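# Lower the held peg into the plate's hole

## Task

The left hand already grips a peg hovering slightly above a plate, near the plate's hole. Insert the peg into that hole so it sits on the hole's bottom, without forcing or wedging it in hard; excessive pushing or jamming counts as failure.

## Robot and tools

Robot: two arms, left_arm (carrying a left hand, which holds the peg) and right_arm (a right hand, idle here). A post stands behind them. Loose things may get a brief nudge from outside; nothing may end up off the table.

Frame: all printed poses and targets use the scene frame. Its origin sits at table-top height, halfway between the nominal arm bases; +z is up, +x points out over the table, +y toward left_arm. Actual bases: left_arm at (+0.047, +0.337, -0.004) m, right_arm at (-0.031, -0.370, 0) m, each turned very slightly about z. Each hand's reference point lies 0.05 m in front of the palm and 0.15 m from the wrist flange; its +z runs along the straight fingers and +y out of the palm. On the left hand +x points toward the thumb (mirror of the right). Reported positions can be a few cm off, and the arms are loose: with no contact the hand may rest 1 to 3 cm (sometimes 5) short of a command, usually low, and the left elbow may sag under the load.

The 28-number row (one row covers both arms, always all 28, each in [-1, 1]): left dx, dy, dz, rx, ry, rz; left little, ring, middle, index, thumb_bend, thumb_turn; left force_limit, speed; then the same 14 for the right arm. Pose numbers are offsets, not poses: they are measured along the scene axes from that arm's "Hand target" at the start of the action (rotation about the target's position, rx ry rz as one rotation vector). Scale: 1.0 = 0.6 m or 180 degrees, so 1 cm is about 0.0167. Sending six zeros asks nothing new of that arm. Finger numbers are absolute targets: +1 open/straight, -1 closed; thumb_turn -1 puts the thumb across from the fingers. force_limit maps -1..+1 to roughly 0..10 N (15 N for thumb motors); speed rises from almost 0 at -1 to full at +0.48. No hand number means "unchanged": to keep the peg grip, resend exactly the eight hand numbers from the last row actually executed for that hand (if none yet, use its hand_measured six values plus hand_force_limit and hand_speed). Changing a finger target may loosen or drop the peg.

execute_actions(actions, cameras): actions is a list of actions; each action is up to 15 rows, one per 1/30 s step, all counted from the start-of-action Hand target (not from the previous row); fewer rows hold the last one. Each new action starts from the current Hand target, so the same offset repeated moves further. Images return only if actions is empty or cameras names them.

move(target, speed, blend, blocking, cameras): target is one 28-number row or up to 15 rows; every row's offsets count from the same starting Hand targets. speed is path top speed in m/s (0.002 to 4.3, default 0.25; turns at twice that in rad/s), one value or one per target. blend in m rounds corners; 0 stops at each. Paths are straight, ignore obstacles, share a 10 s cap, and hit harder when faster or when the target lies further past contact. blocking=false returns after about 0.5 s while the move continues. The result adds a "move:" line: done, off_target, moving, held or fault, plus limits (paced = pose clipped, held = steps withheld).

wait(seconds, cameras): 0 to 3600 s, no new commands; a running move goes on. stop(cameras): brakes the running move. zoom_image(camera, region): region [x0, y0, x1, y1] in pixels, at most 504 by 504, from the newest image of cam_head_left, cam_head_right, cam_high, cam_low, cam_left_wrist or cam_right_wrist. show_instructions(): reference pages. finished_scene(scene): ends the scene for good; the peg must stay seated without help.

Results: end_effector_position (m) and end_effector_quat_wxyz per arm, Hand target (the last commanded pose after clipping; next offsets start here), joint positions, velocities ("within noise" when still), torques (offset, scaled, noisy; numbers 3 and 4 wrap at ±28 N m), and per hand six-value lists in motor order: hand_measured, hand_stopped_by (moving, target, force, stalled, fault), hand_load_n (positive when the finger is pushed open; near 0 means the grip is lost). Action calls also list some step positions. MOTOR HOT warns near overheating; OVER-TEMPERATURE FAULT means that arm dropped and is off for 30 to 60 s.

Control notes: each step the commanded orientation is clipped to 40 degrees from the measured one. A resting hand short of its target will not close the gap by waiting; another execute_actions call (even all zeros) re-requests it, or send the remaining distance. To release a press, command back past the current hand point.

Approach: look with cameras, zoom on the hole, center the peg over it with small dx/dy steps, then lower slowly with small dz steps or a slow move, watching that the position stops falling and left-arm torques or hand loads stay modest. Don't overshoot far below the bottom; this presses hard. Avoid drops, fast contacts, touching the arms together, letting the peg fall, arm stops and long straining holds that heat motors.

Each tool is called after "Request:" by a JSON object that holds its "op" and its "data".

Reference images:

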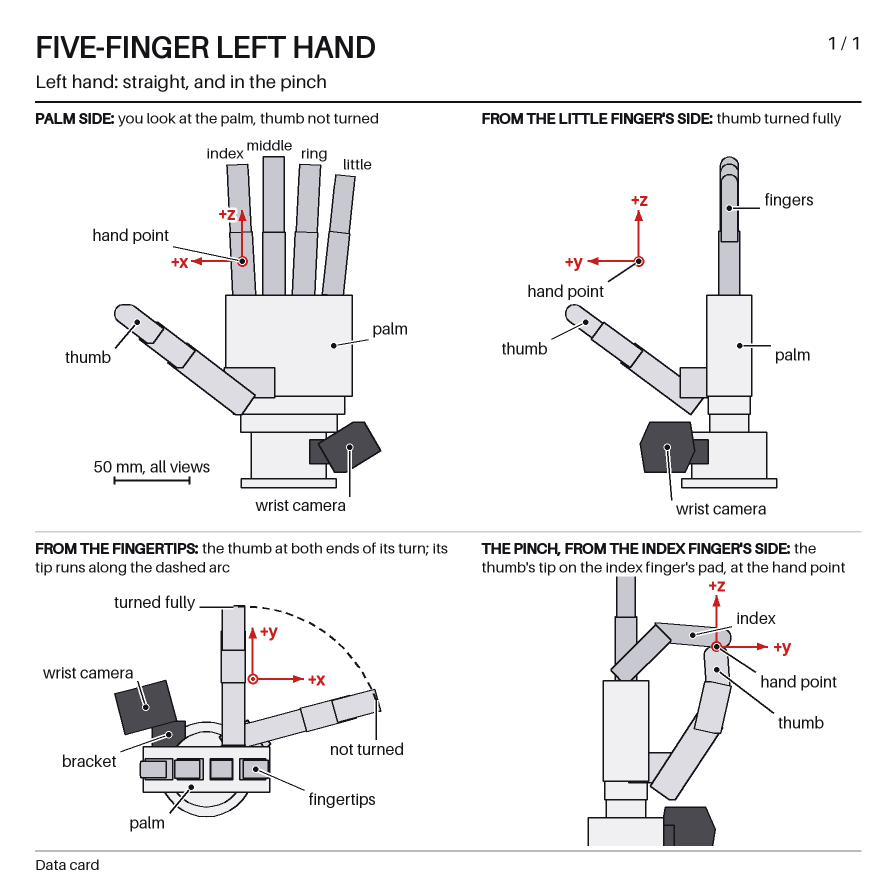

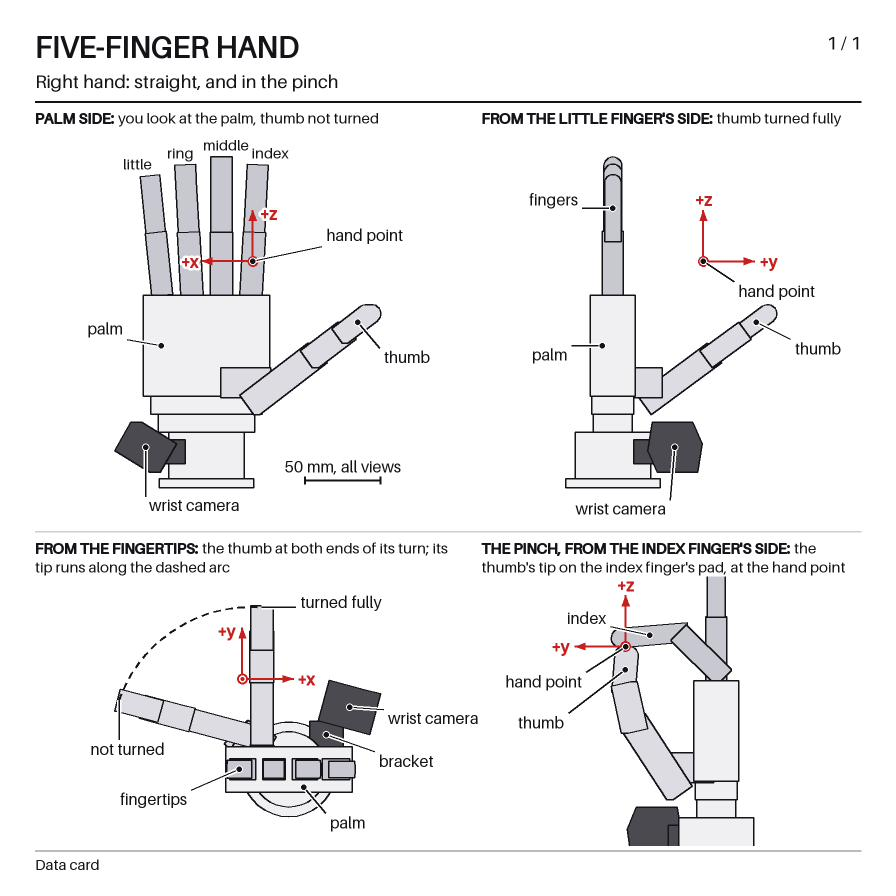

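## Session

Request:
{"op": "execute_actions", "data": {"actions": []}}

Scene clock: 0.00 s.
left_arm: end_effector_position=(+0.3454, +0.0012, +0.1759) hand_measured=(-1.000, -1.000, +0.216, +0.188, +0.324, -0.948) hand_load_n=(+0.0, +0.0, +8.0, +10.0, +16.0, +0.0) hand_stopped_by=(target, target, force, force, target, target) hand_force_limit=1.00 hand_speed=-0.90 end_effector_quat_wxyz=(+0.174, -0.345, +0.806, -0.448) | right_arm: end_effector_position=(+0.5084, -0.3125, +0.4320) hand_measured=(+1.000, +1.000, +1.000, +1.000, +1.000, +1.000) hand_load_n=(+0.0, +0.0, +0.0, +0.0, +0.0, +0.0) hand_stopped_by=(target, target, target, target, target, target) hand_force_limit=0.00 hand_speed=-0.80 end_effector_quat_wxyz=(+0.512, -0.512, +0.488, -0.487)
Joint positions: left_arm=[-0.726 1.046 0.73 -0.253 0.031 -0.015] | right_arm=[0 1.047 1.047 0 0 0]
Joint velocities: within noise
Joint torques (N m): no reading
Heat: left arm: hottest shoulder 41 °C; right arm: hottest elbow 39 °C.
Hand target: left_arm +0.3499, -0.0031, +0.1859; +0.177, -0.343, +0.802, -0.456 | right_arm +0.5100, -0.3124, +0.4470; +0.519, -0.506, +0.481, -0.494

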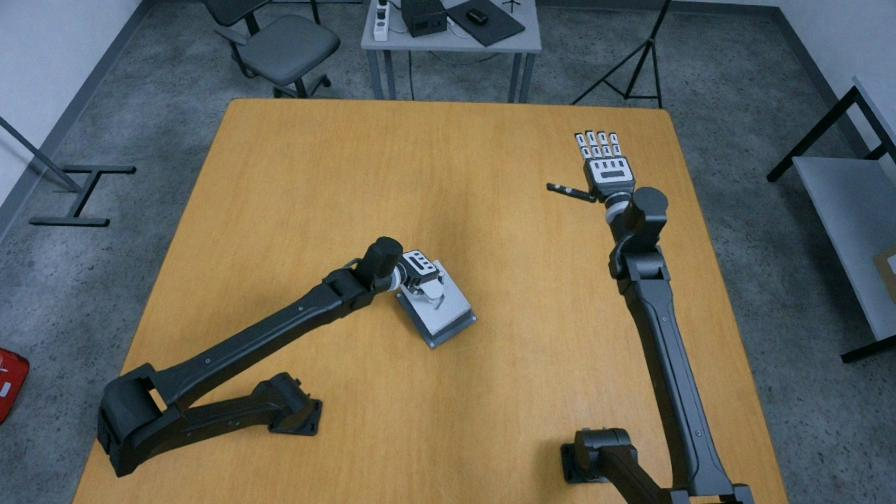

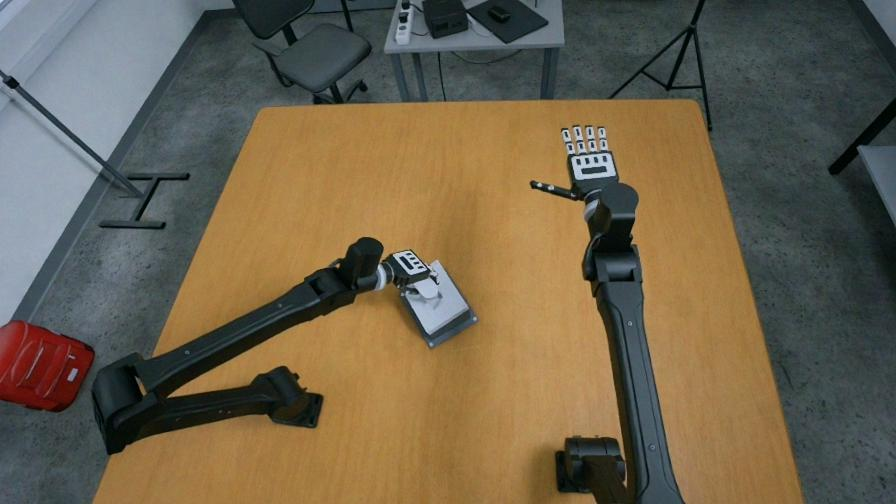

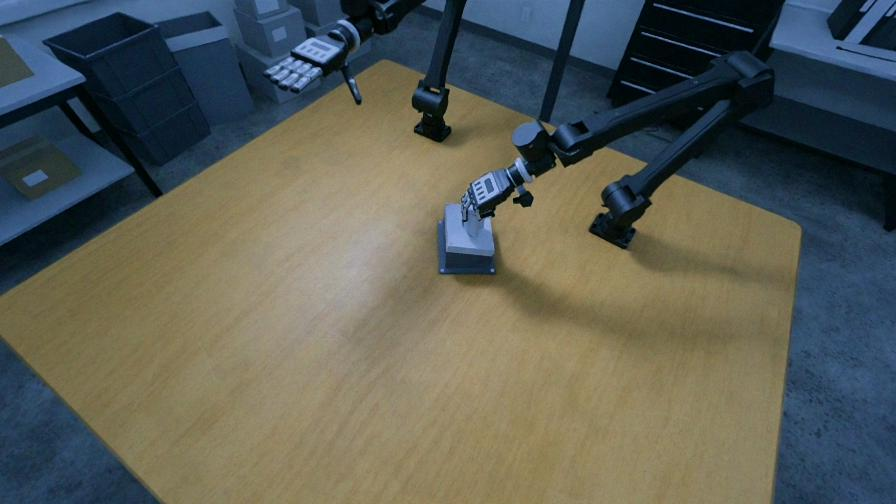

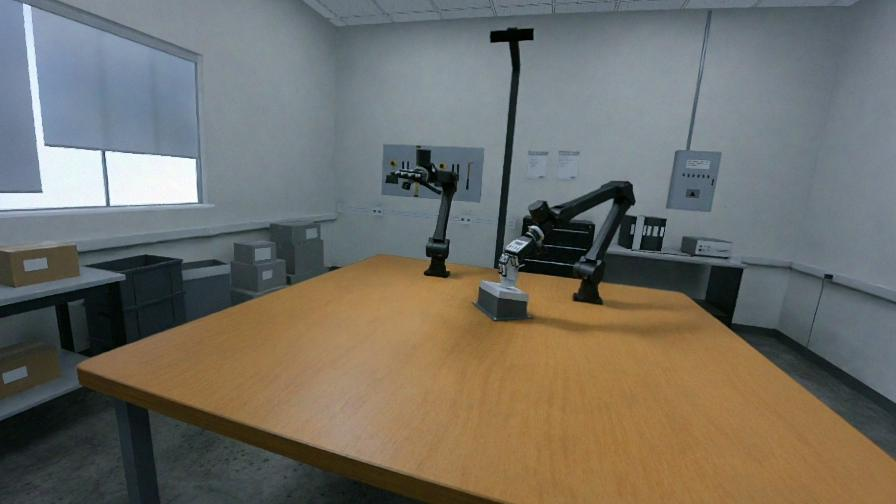

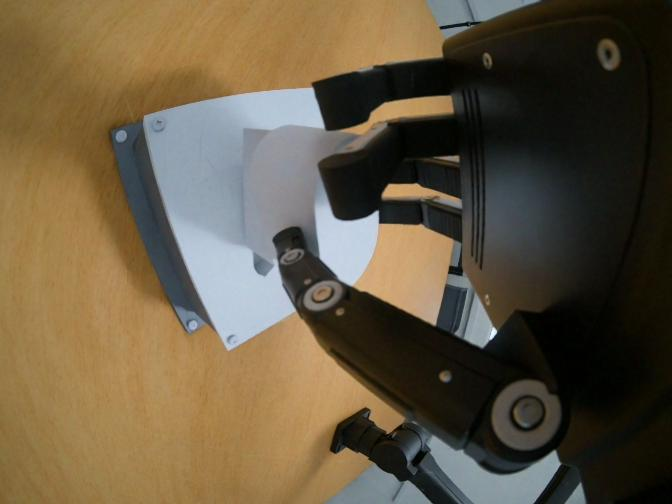

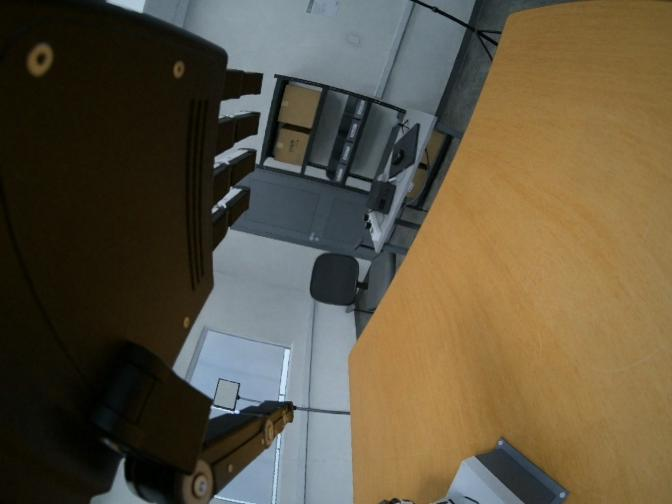

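Request:
{"op": "zoom_image", "data": {"camera": "cam_left_wrist", "region": [100, 60, 460, 380]}}

Request:
{"op": "zoom_image", "data": {"camera": "cam_high", "region": [400, 150, 560, 290]}}

Request:
{"op": "zoom_image", "data": {"camera": "cam_low", "region": [460, 190, 580, 330]}}

Request:
{"op": "zoom_image", "data": {"camera": "cam_head_left", "region": [360, 220, 500, 360]}}

Request:
{"op": "zoom_image", "data": {"camera": "cam_head_right", "region": [360, 220, 500, 360]}}

Scaled by 1.400 from the camera's image (finer frame: 960x720).

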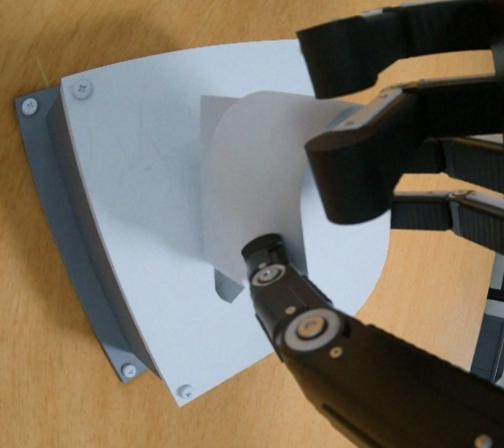

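Scaled by 3.150 from the camera's image (finer frame: 1280x720).

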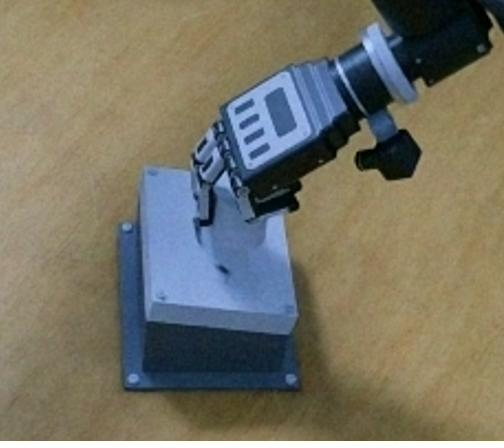

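Scaled by 3.600 from the camera's image (finer frame: 1280x720).

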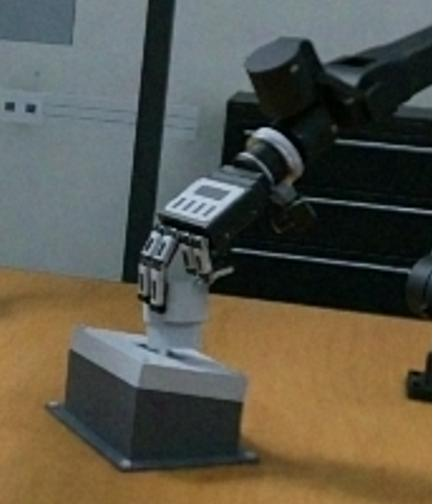

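Scaled by 3.600 from the camera's image (finer frame: 1280x720).

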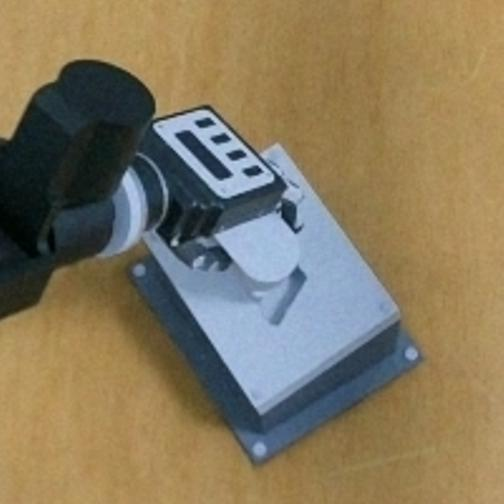

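Scaled by 3.600 from the camera's image (finer frame: 1280x720).

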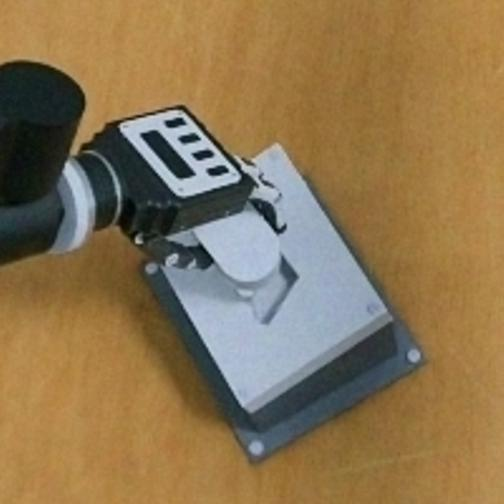

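Request:
{"op": "zoom_image", "data": {"camera": "cam_left_wrist", "region": [220, 100, 360, 300]}}

Request:
{"op": "zoom_image", "data": {"camera": "cam_high", "region": [435, 190, 505, 260]}}

Request:
{"op": "zoom_image", "data": {"camera": "cam_head_left", "region": [410, 260, 460, 320]}}

Request:
{"op": "zoom_image", "data": {"camera": "cam_low", "region": [475, 240, 545, 320]}}

Scaled by 2.520 from the camera's image (finer frame: 960x720).

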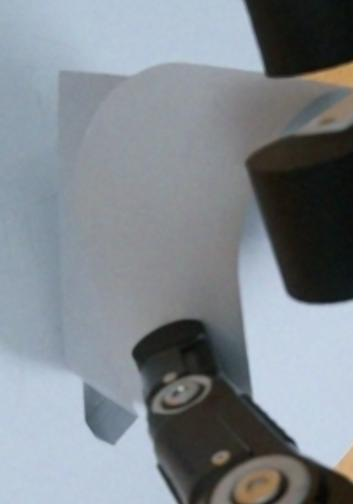

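Scaled by 7.200 from the camera's image (finer frame: 1280x720).

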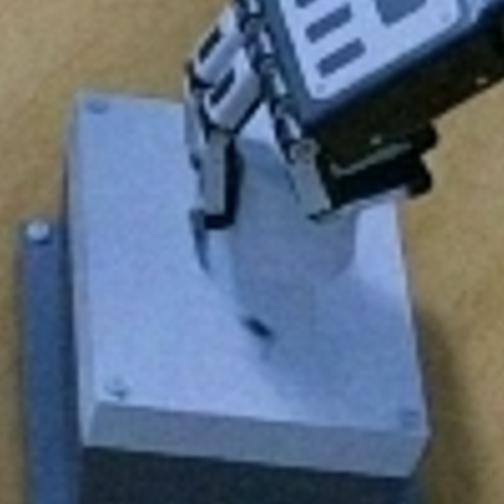

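Scaled by 8.400 from the camera's image (finer frame: 1280x720).

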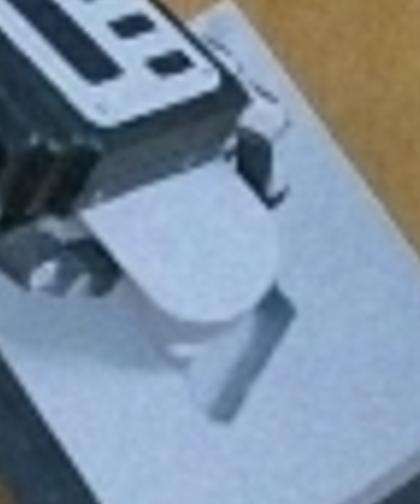

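Scaled by 6.300 from the camera's image (finer frame: 1280x720).

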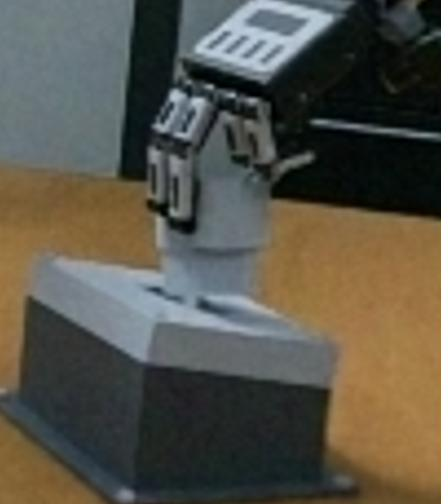

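Request:
{"op": "move", "data": {"target": [0,0,0,0,0,0,-1,-1,0.216,0.188,0.324,-0.948,1.0,-0.9,-0.25,0.182,-0.22,-0.0968,0.2077,0.266,1,1,1,1,1,1,0,-0.8], "speed": 0.3, "cameras": ["all"]}}

Scene clock: 6.03 s.
left_arm: end_effector_position=(+0.3454, +0.0012, +0.1759) hand_measured=(-1.000, -1.000, +0.216, +0.188, +0.324, -0.948) hand_load_n=(+0.0, +0.0, +8.0, +10.0, +16.5, +0.0) hand_stopped_by=(target, target, force, force, force, target) hand_force_limit=1.00 hand_speed=-0.90 end_effector_quat_wxyz=(+0.174, -0.345, +0.806, -0.448) | right_arm: end_effector_position=(+0.3535, -0.2057, +0.2968) hand_measured=(+1.000, +1.000, +1.000, +1.000, +1.000, +1.000) hand_load_n=(+0.0, +0.0, -0.5, -0.5, -0.5, -0.5) hand_stopped_by=(target, target, target, target, target, target) hand_force_limit=0.00 hand_speed=-0.80 end_effector_quat_wxyz=(-0.410, +0.848, -0.314, +0.117)
Joint positions: left_arm=[-0.726 1.046 0.73 -0.253 0.031 -0.015] | right_arm=[0.1 1.127 1.178 -0.915 -0.58 -0.494]
Joint torques (N m): left_arm=[0.73 -4.48 11.18 2.41 0.04 0.07] | right_arm=[0.79 -5.6 11.04 0.13 -0.54 -0.2]
Heat: left arm: hottest shoulder 41 °C; right arm: hottest elbow 41 °C.
Hand target: left_arm +0.3499, -0.0031, +0.1859; +0.177, -0.343, +0.802, -0.456 | right_arm +0.3600, -0.2033, +0.3149; -0.415, +0.850, -0.299, +0.127
Off the commanded pose: left_arm 0.012 m, 1 deg | right_arm 0.019 m, 2 deg.
move: off_target (right_arm)

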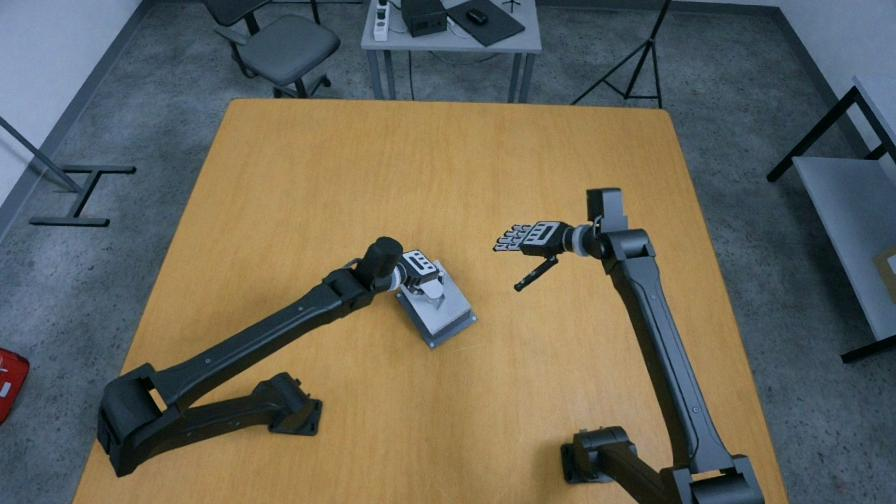

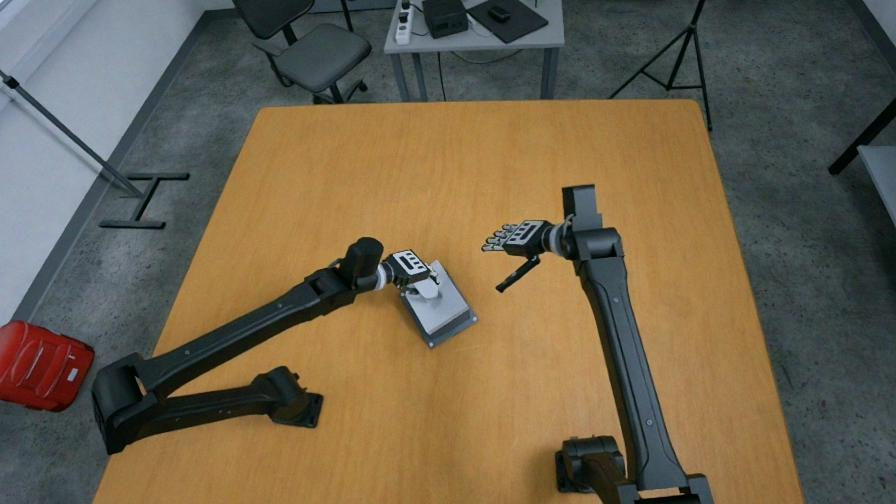

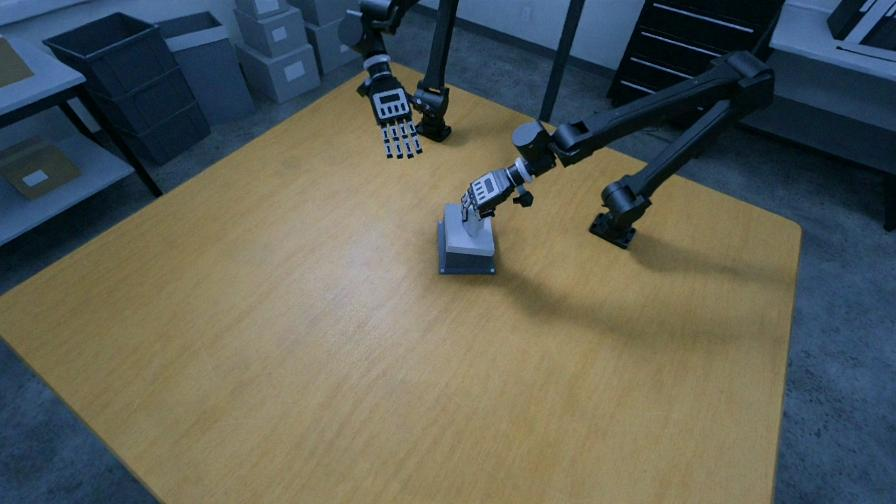

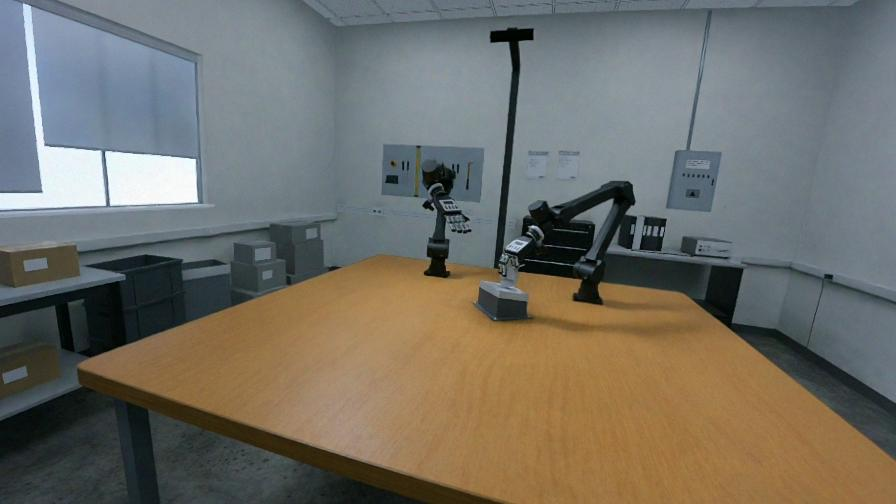

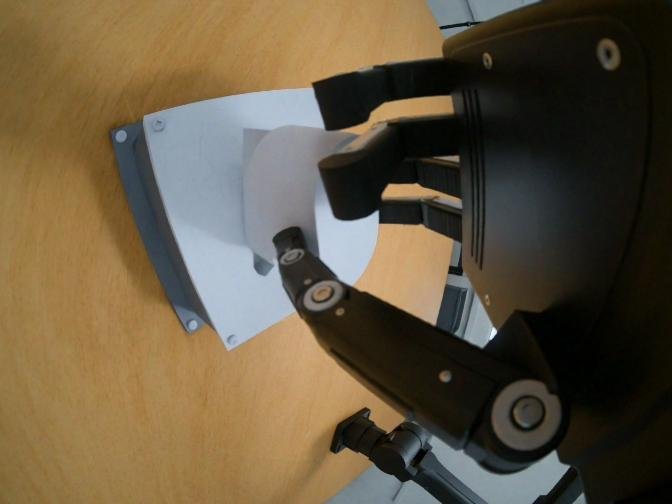

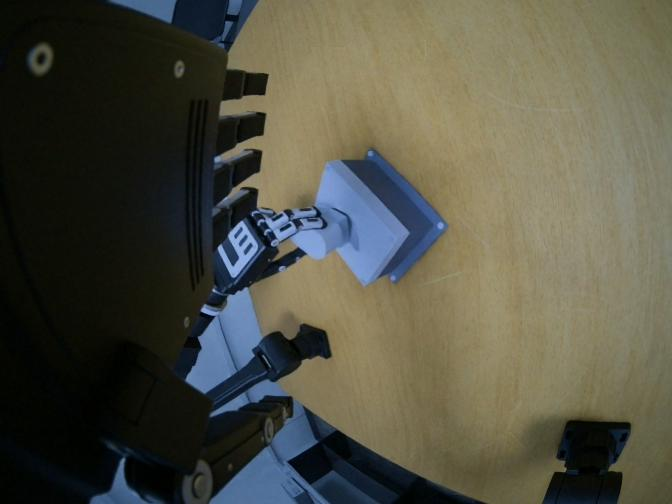

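Request:
{"op": "zoom_image", "data": {"camera": "cam_right_wrist", "region": [260, 150, 420, 290]}}

Scaled by 3.150 from the camera's image (finer frame: 960x720).

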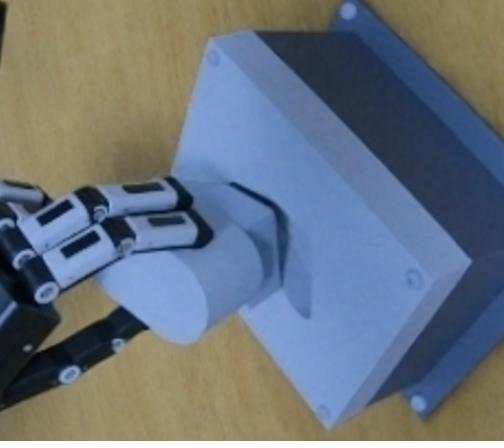

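Request:
{"op": "move", "data": {"target": [0,0,0.13,0,0,0,-1,-1,0.216,0.188,0.324,-0.948,1.0,-0.9,0,0,0,0,0,0,1,1,1,1,1,1,0,-0.8], "speed": 0.1, "cameras": ["all"]}}

Scene clock: 7.67 s.
left_arm: end_effector_position=(+0.3414, +0.0049, +0.2295) hand_measured=(-1.000, -1.000, +0.216, +0.188, +0.324, -0.948) hand_load_n=(+0.0, +0.0, +8.0, +10.0, +16.0, +0.0) hand_stopped_by=(target, target, force, force, force, target) hand_force_limit=1.00 hand_speed=-0.90 end_effector_quat_wxyz=(+0.168, -0.349, +0.813, -0.434) | right_arm: end_effector_position=(+0.3536, -0.2057, +0.2968) hand_measured=(+1.000, +1.000, +1.000, +1.000, +1.000, +1.000) hand_load_n=(+0.0, +0.0, +0.0, +0.0, +0.0, +0.0) hand_stopped_by=(target, target, target, target, target, target) hand_force_limit=0.00 hand_speed=-0.80 end_effector_quat_wxyz=(-0.410, +0.848, -0.313, +0.117)
Joint positions: left_arm=[-0.726 1.007 0.867 -0.462 0.031 -0.015] | right_arm=[0.1 1.127 1.178 -0.915 -0.58 -0.494]
Joint torques (N m): left_arm=[0.73 -5.13 15.1 1.72 0.05 0.07] | right_arm=[0.73 -5.66 11.04 0.13 -0.54 -0.22]
Heat: left arm: hottest shoulder 41 °C; right arm: hottest elbow 41 °C.
Hand target: left_arm +0.3499, -0.0031, +0.2641; +0.178, -0.343, +0.802, -0.456 | right_arm +0.3601, -0.2033, +0.3149; -0.415, +0.850, -0.299, +0.127
Off the commanded pose: left_arm 0.036 m, 3 deg | right_arm 0.019 m, 2 deg.
move: off_target (left_arm)

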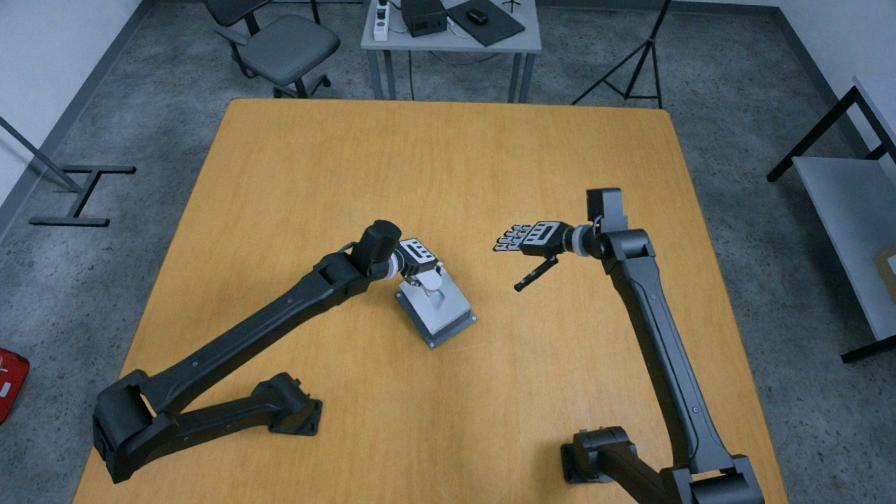

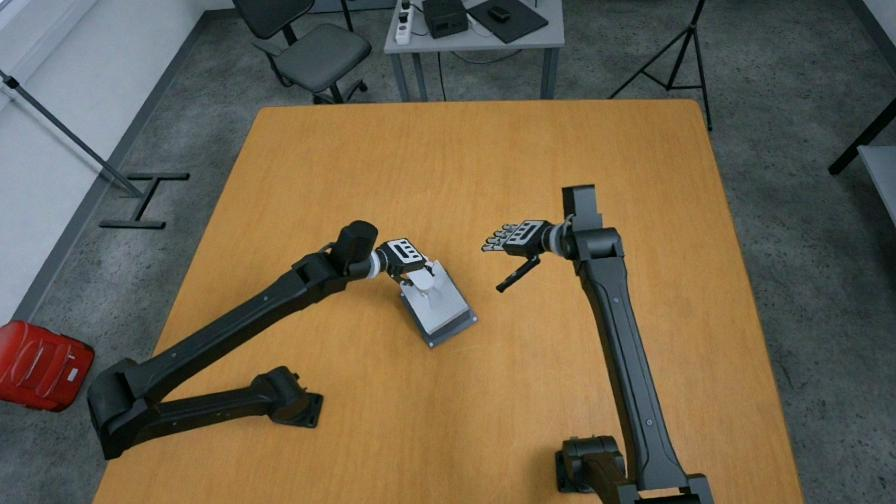

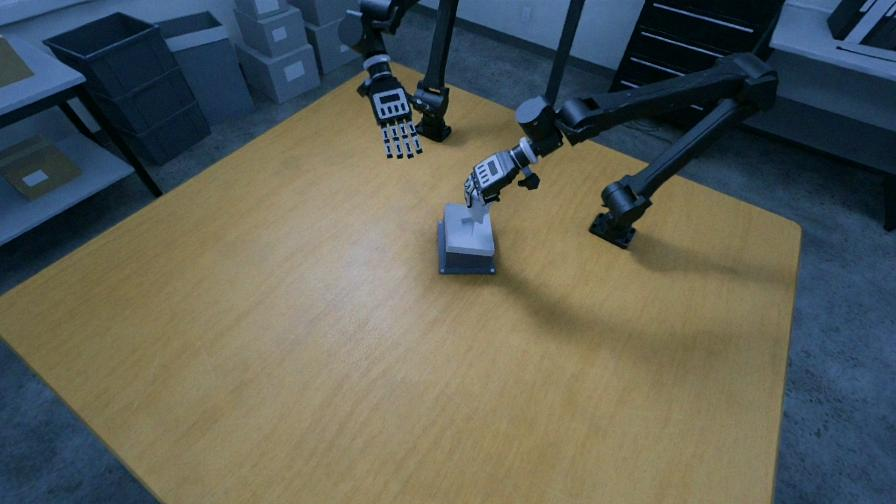

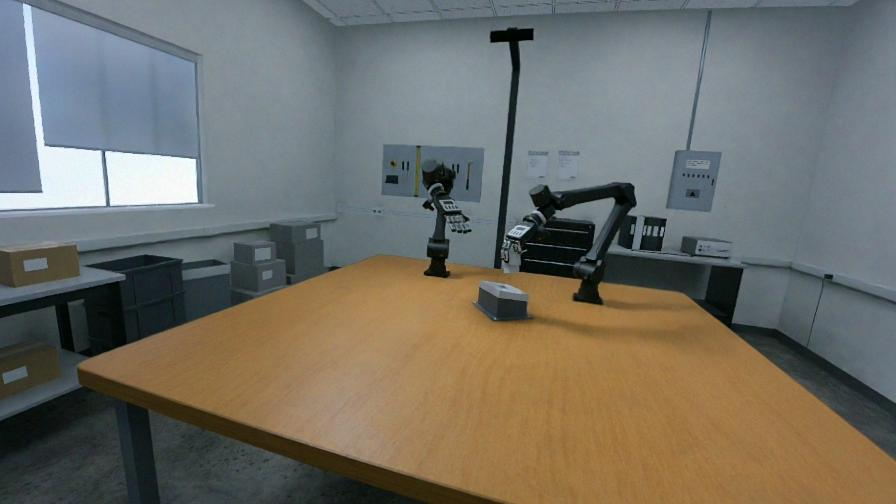

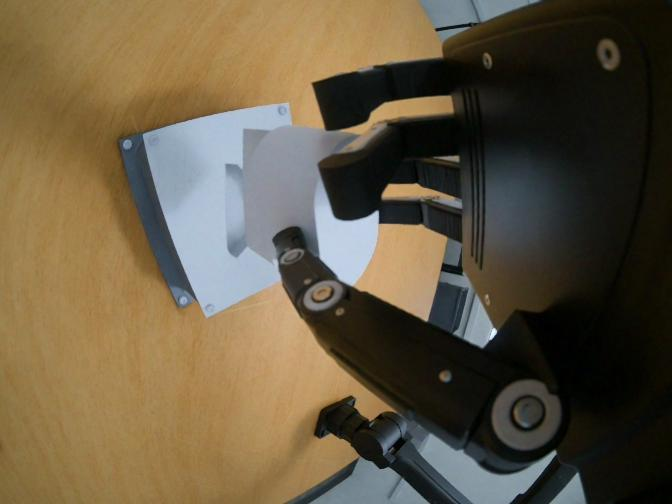

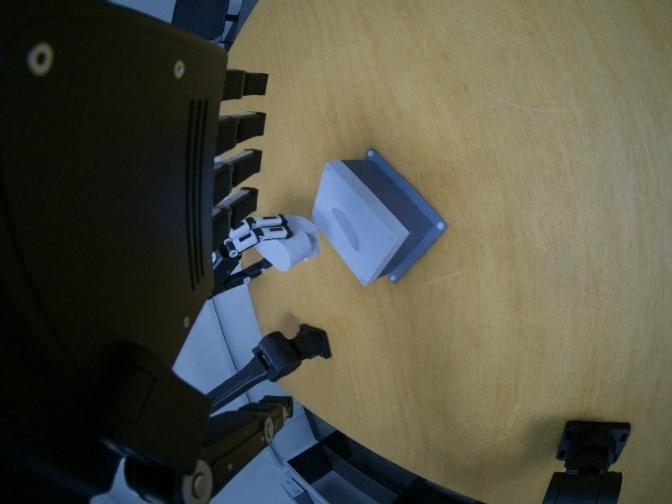

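Request:
{"op": "zoom_image", "data": {"camera": "cam_right_wrist", "region": [250, 140, 430, 300]}}

Request:
{"op": "zoom_image", "data": {"camera": "cam_head_left", "region": [380, 230, 490, 360]}}

Request:
{"op": "zoom_image", "data": {"camera": "cam_head_right", "region": [380, 230, 490, 360]}}

Request:
{"op": "zoom_image", "data": {"camera": "cam_low", "region": [470, 200, 560, 330]}}

Request:
{"op": "zoom_image", "data": {"camera": "cam_high", "region": [420, 170, 520, 280]}}

Request:
{"op": "zoom_image", "data": {"camera": "cam_left_wrist", "region": [100, 80, 360, 330]}}

Scaled by 2.800 from the camera's image (finer frame: 960x720).

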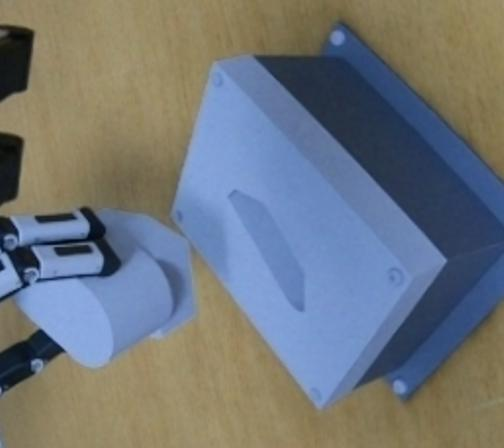

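Scaled by 3.877 from the camera's image (finer frame: 1280x720).

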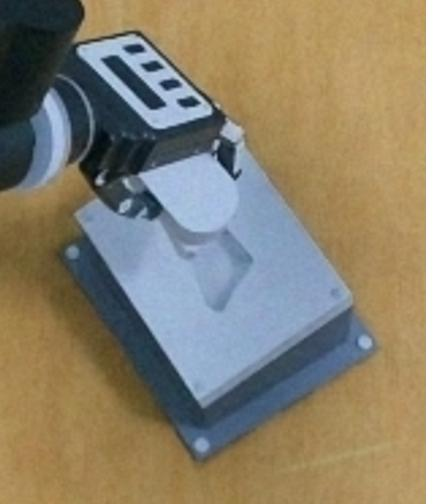

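Scaled by 3.877 from the camera's image (finer frame: 1280x720).

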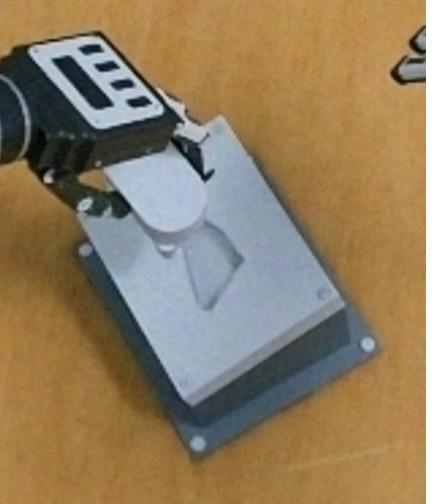

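Scaled by 3.877 from the camera's image (finer frame: 1280x720).

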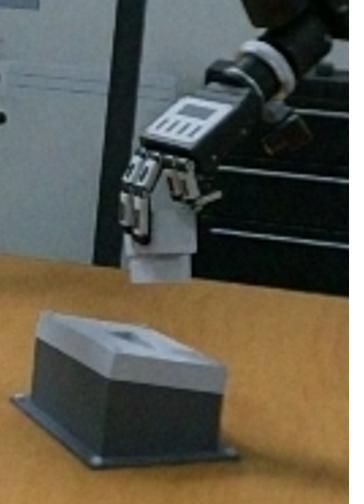

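Scaled by 4.582 from the camera's image (finer frame: 1280x720).

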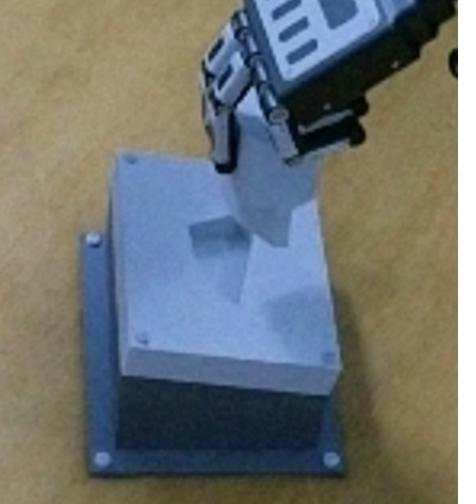

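Scaled by 1.938 from the camera's image (finer frame: 960x720).

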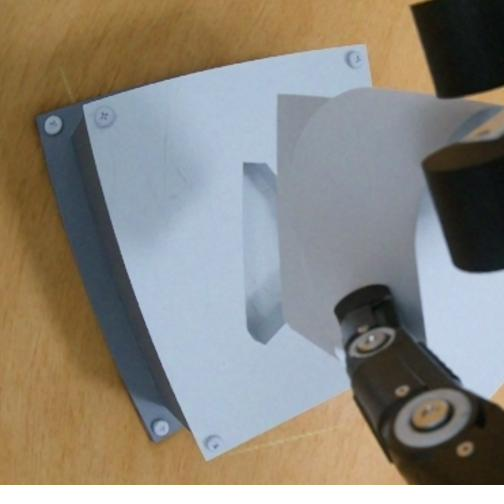

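Request:
{"op": "move", "data": {"target": [0,0,0,0,0,0,-1,-1,0.216,0.188,0.324,-0.948,1.0,-0.9,0,0.126,-0.108,0,0,0,1,1,1,1,1,1,0,-0.8], "speed": 0.15, "cameras": ["cam_right_wrist","cam_left_wrist","cam_high"]}}

Request:
{"op": "zoom_image", "data": {"camera": "cam_right_wrist", "region": [200, 100, 500, 350]}}

Scene clock: 11.70 s.
left_arm: end_effector_position=(+0.3414, +0.0049, +0.2295) hand_measured=(-1.000, -1.000, +0.216, +0.188, +0.324, -0.948) hand_load_n=(+0.0, +0.0, +8.0, +10.0, +16.5, +0.0) hand_stopped_by=(target, target, force, force, force, target) hand_force_limit=1.00 hand_speed=-0.90 end_effector_quat_wxyz=(+0.168, -0.349, +0.813, -0.434) | right_arm: end_effector_position=(+0.3559, -0.1310, +0.2491) hand_measured=(+1.000, +1.000, +1.000, +1.000, +1.000, +1.000) hand_load_n=(+0.0, +0.0, +0.0, +0.0, +0.0, +0.0) hand_stopped_by=(target, target, target, target, target, target) hand_force_limit=0.00 hand_speed=-0.80 end_effector_quat_wxyz=(-0.410, +0.854, -0.294, +0.123)
Joint positions: left_arm=[-0.726 1.007 0.867 -0.462 0.031 -0.015] | right_arm=[0.303 1.173 1.078 -0.685 -0.449 -0.365]
Joint torques (N m): left_arm=[0.67 -5.07 15.12 1.69 0.05 0.08] | right_arm=[0.85 -6.77 7.72 1.81 -0.11 0.09]
Heat: left arm: hottest shoulder 41 °C; right arm: hottest elbow 43 °C.
Hand target: left_arm +0.3499, -0.0031, +0.2641; +0.178, -0.343, +0.802, -0.456 | right_arm +0.3602, -0.1278, +0.2501; -0.415, +0.850, -0.299, +0.127
Off the commanded pose: left_arm 0.037 m, 3 deg | right_arm 0.005 m, 1 deg.
move: done
Images, in order (width x height): cam_high 896x504, cam_left_wrist 672x504, cam_right_wrist 672x504.

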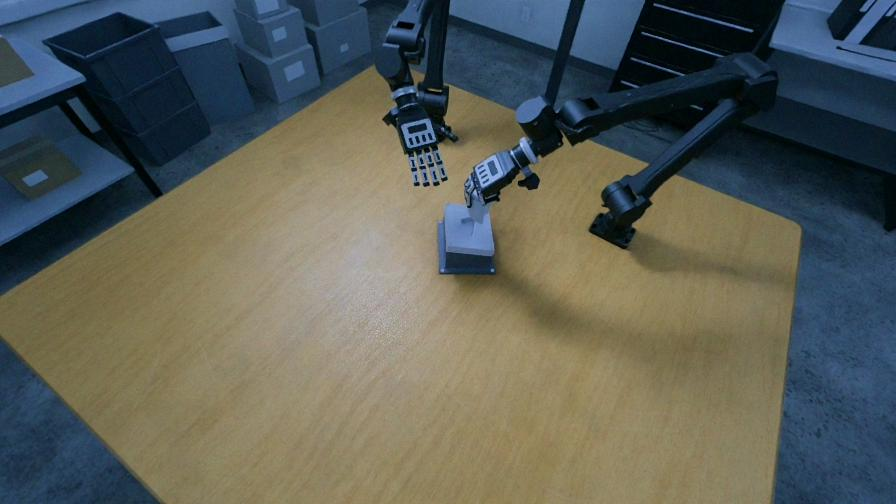

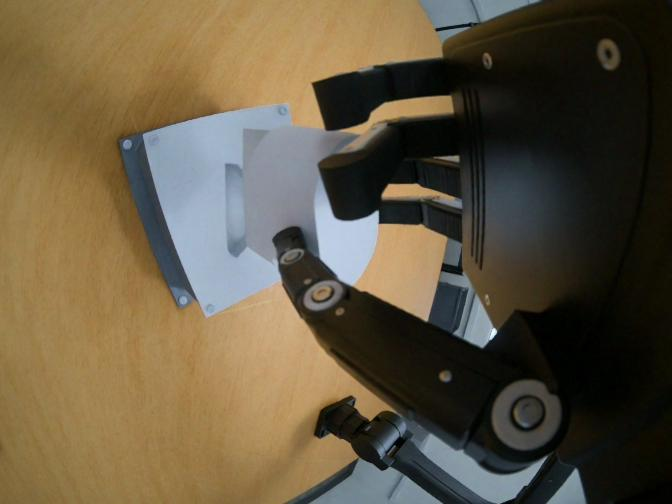

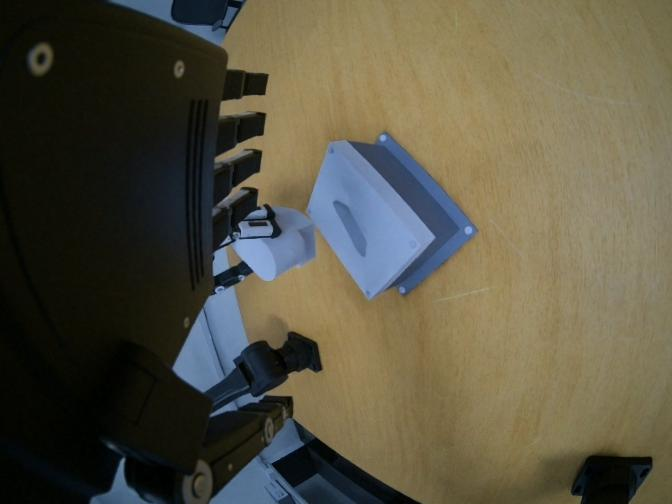

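Scaled by 1.680 from the camera's image (finer frame: 960x720).

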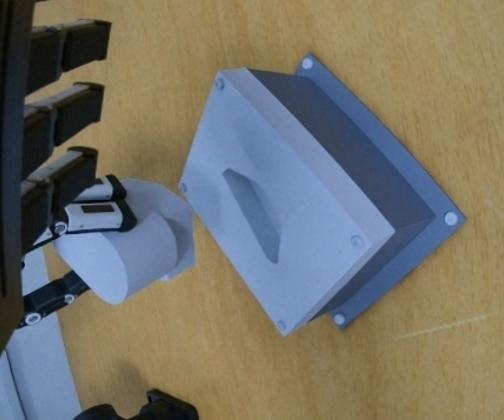

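Request:
{"op": "zoom_image", "data": {"camera": "cam_right_wrist", "region": [230, 130, 440, 310]}}

Request:
{"op": "zoom_image", "data": {"camera": "cam_right_wrist", "region": [310, 180, 390, 270]}}

Request:
{"op": "zoom_image", "data": {"camera": "cam_right_wrist", "region": [230, 190, 330, 290]}}

Request:
{"op": "zoom_image", "data": {"camera": "cam_high", "region": [430, 180, 510, 280]}}

Scaled by 2.400 from the camera's image (finer frame: 960x720).

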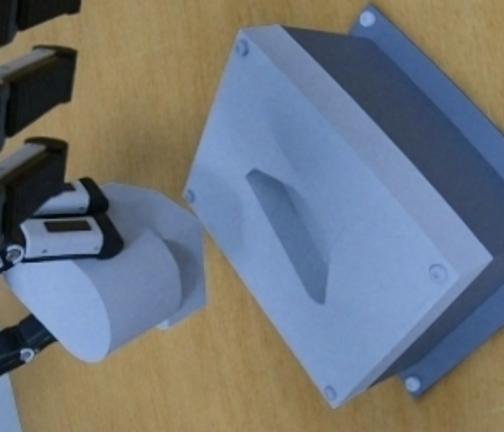

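Scaled by 5.600 from the camera's image (finer frame: 960x720).

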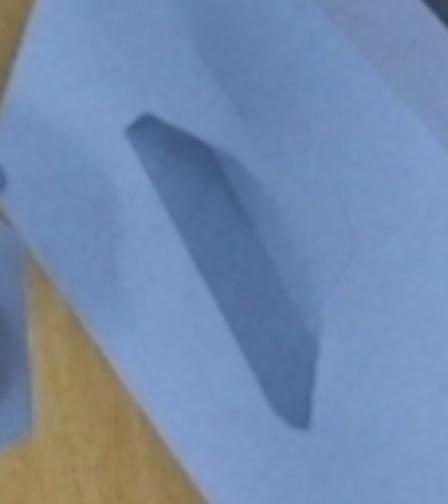

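Scaled by 5.040 from the camera's image (finer frame: 960x720).

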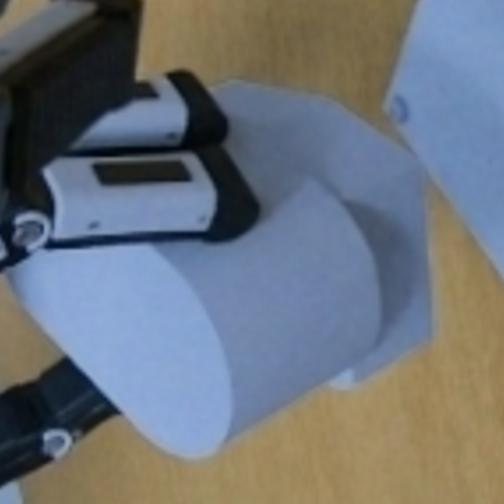

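Scaled by 5.040 from the camera's image (finer frame: 1280x720).

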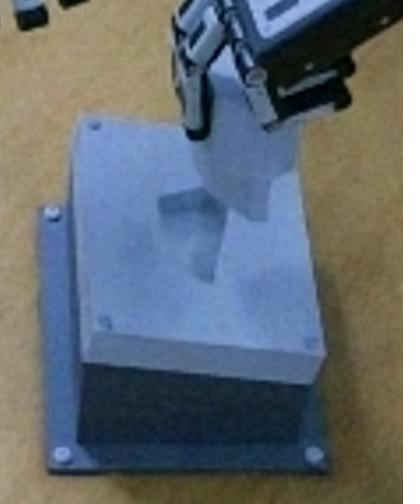

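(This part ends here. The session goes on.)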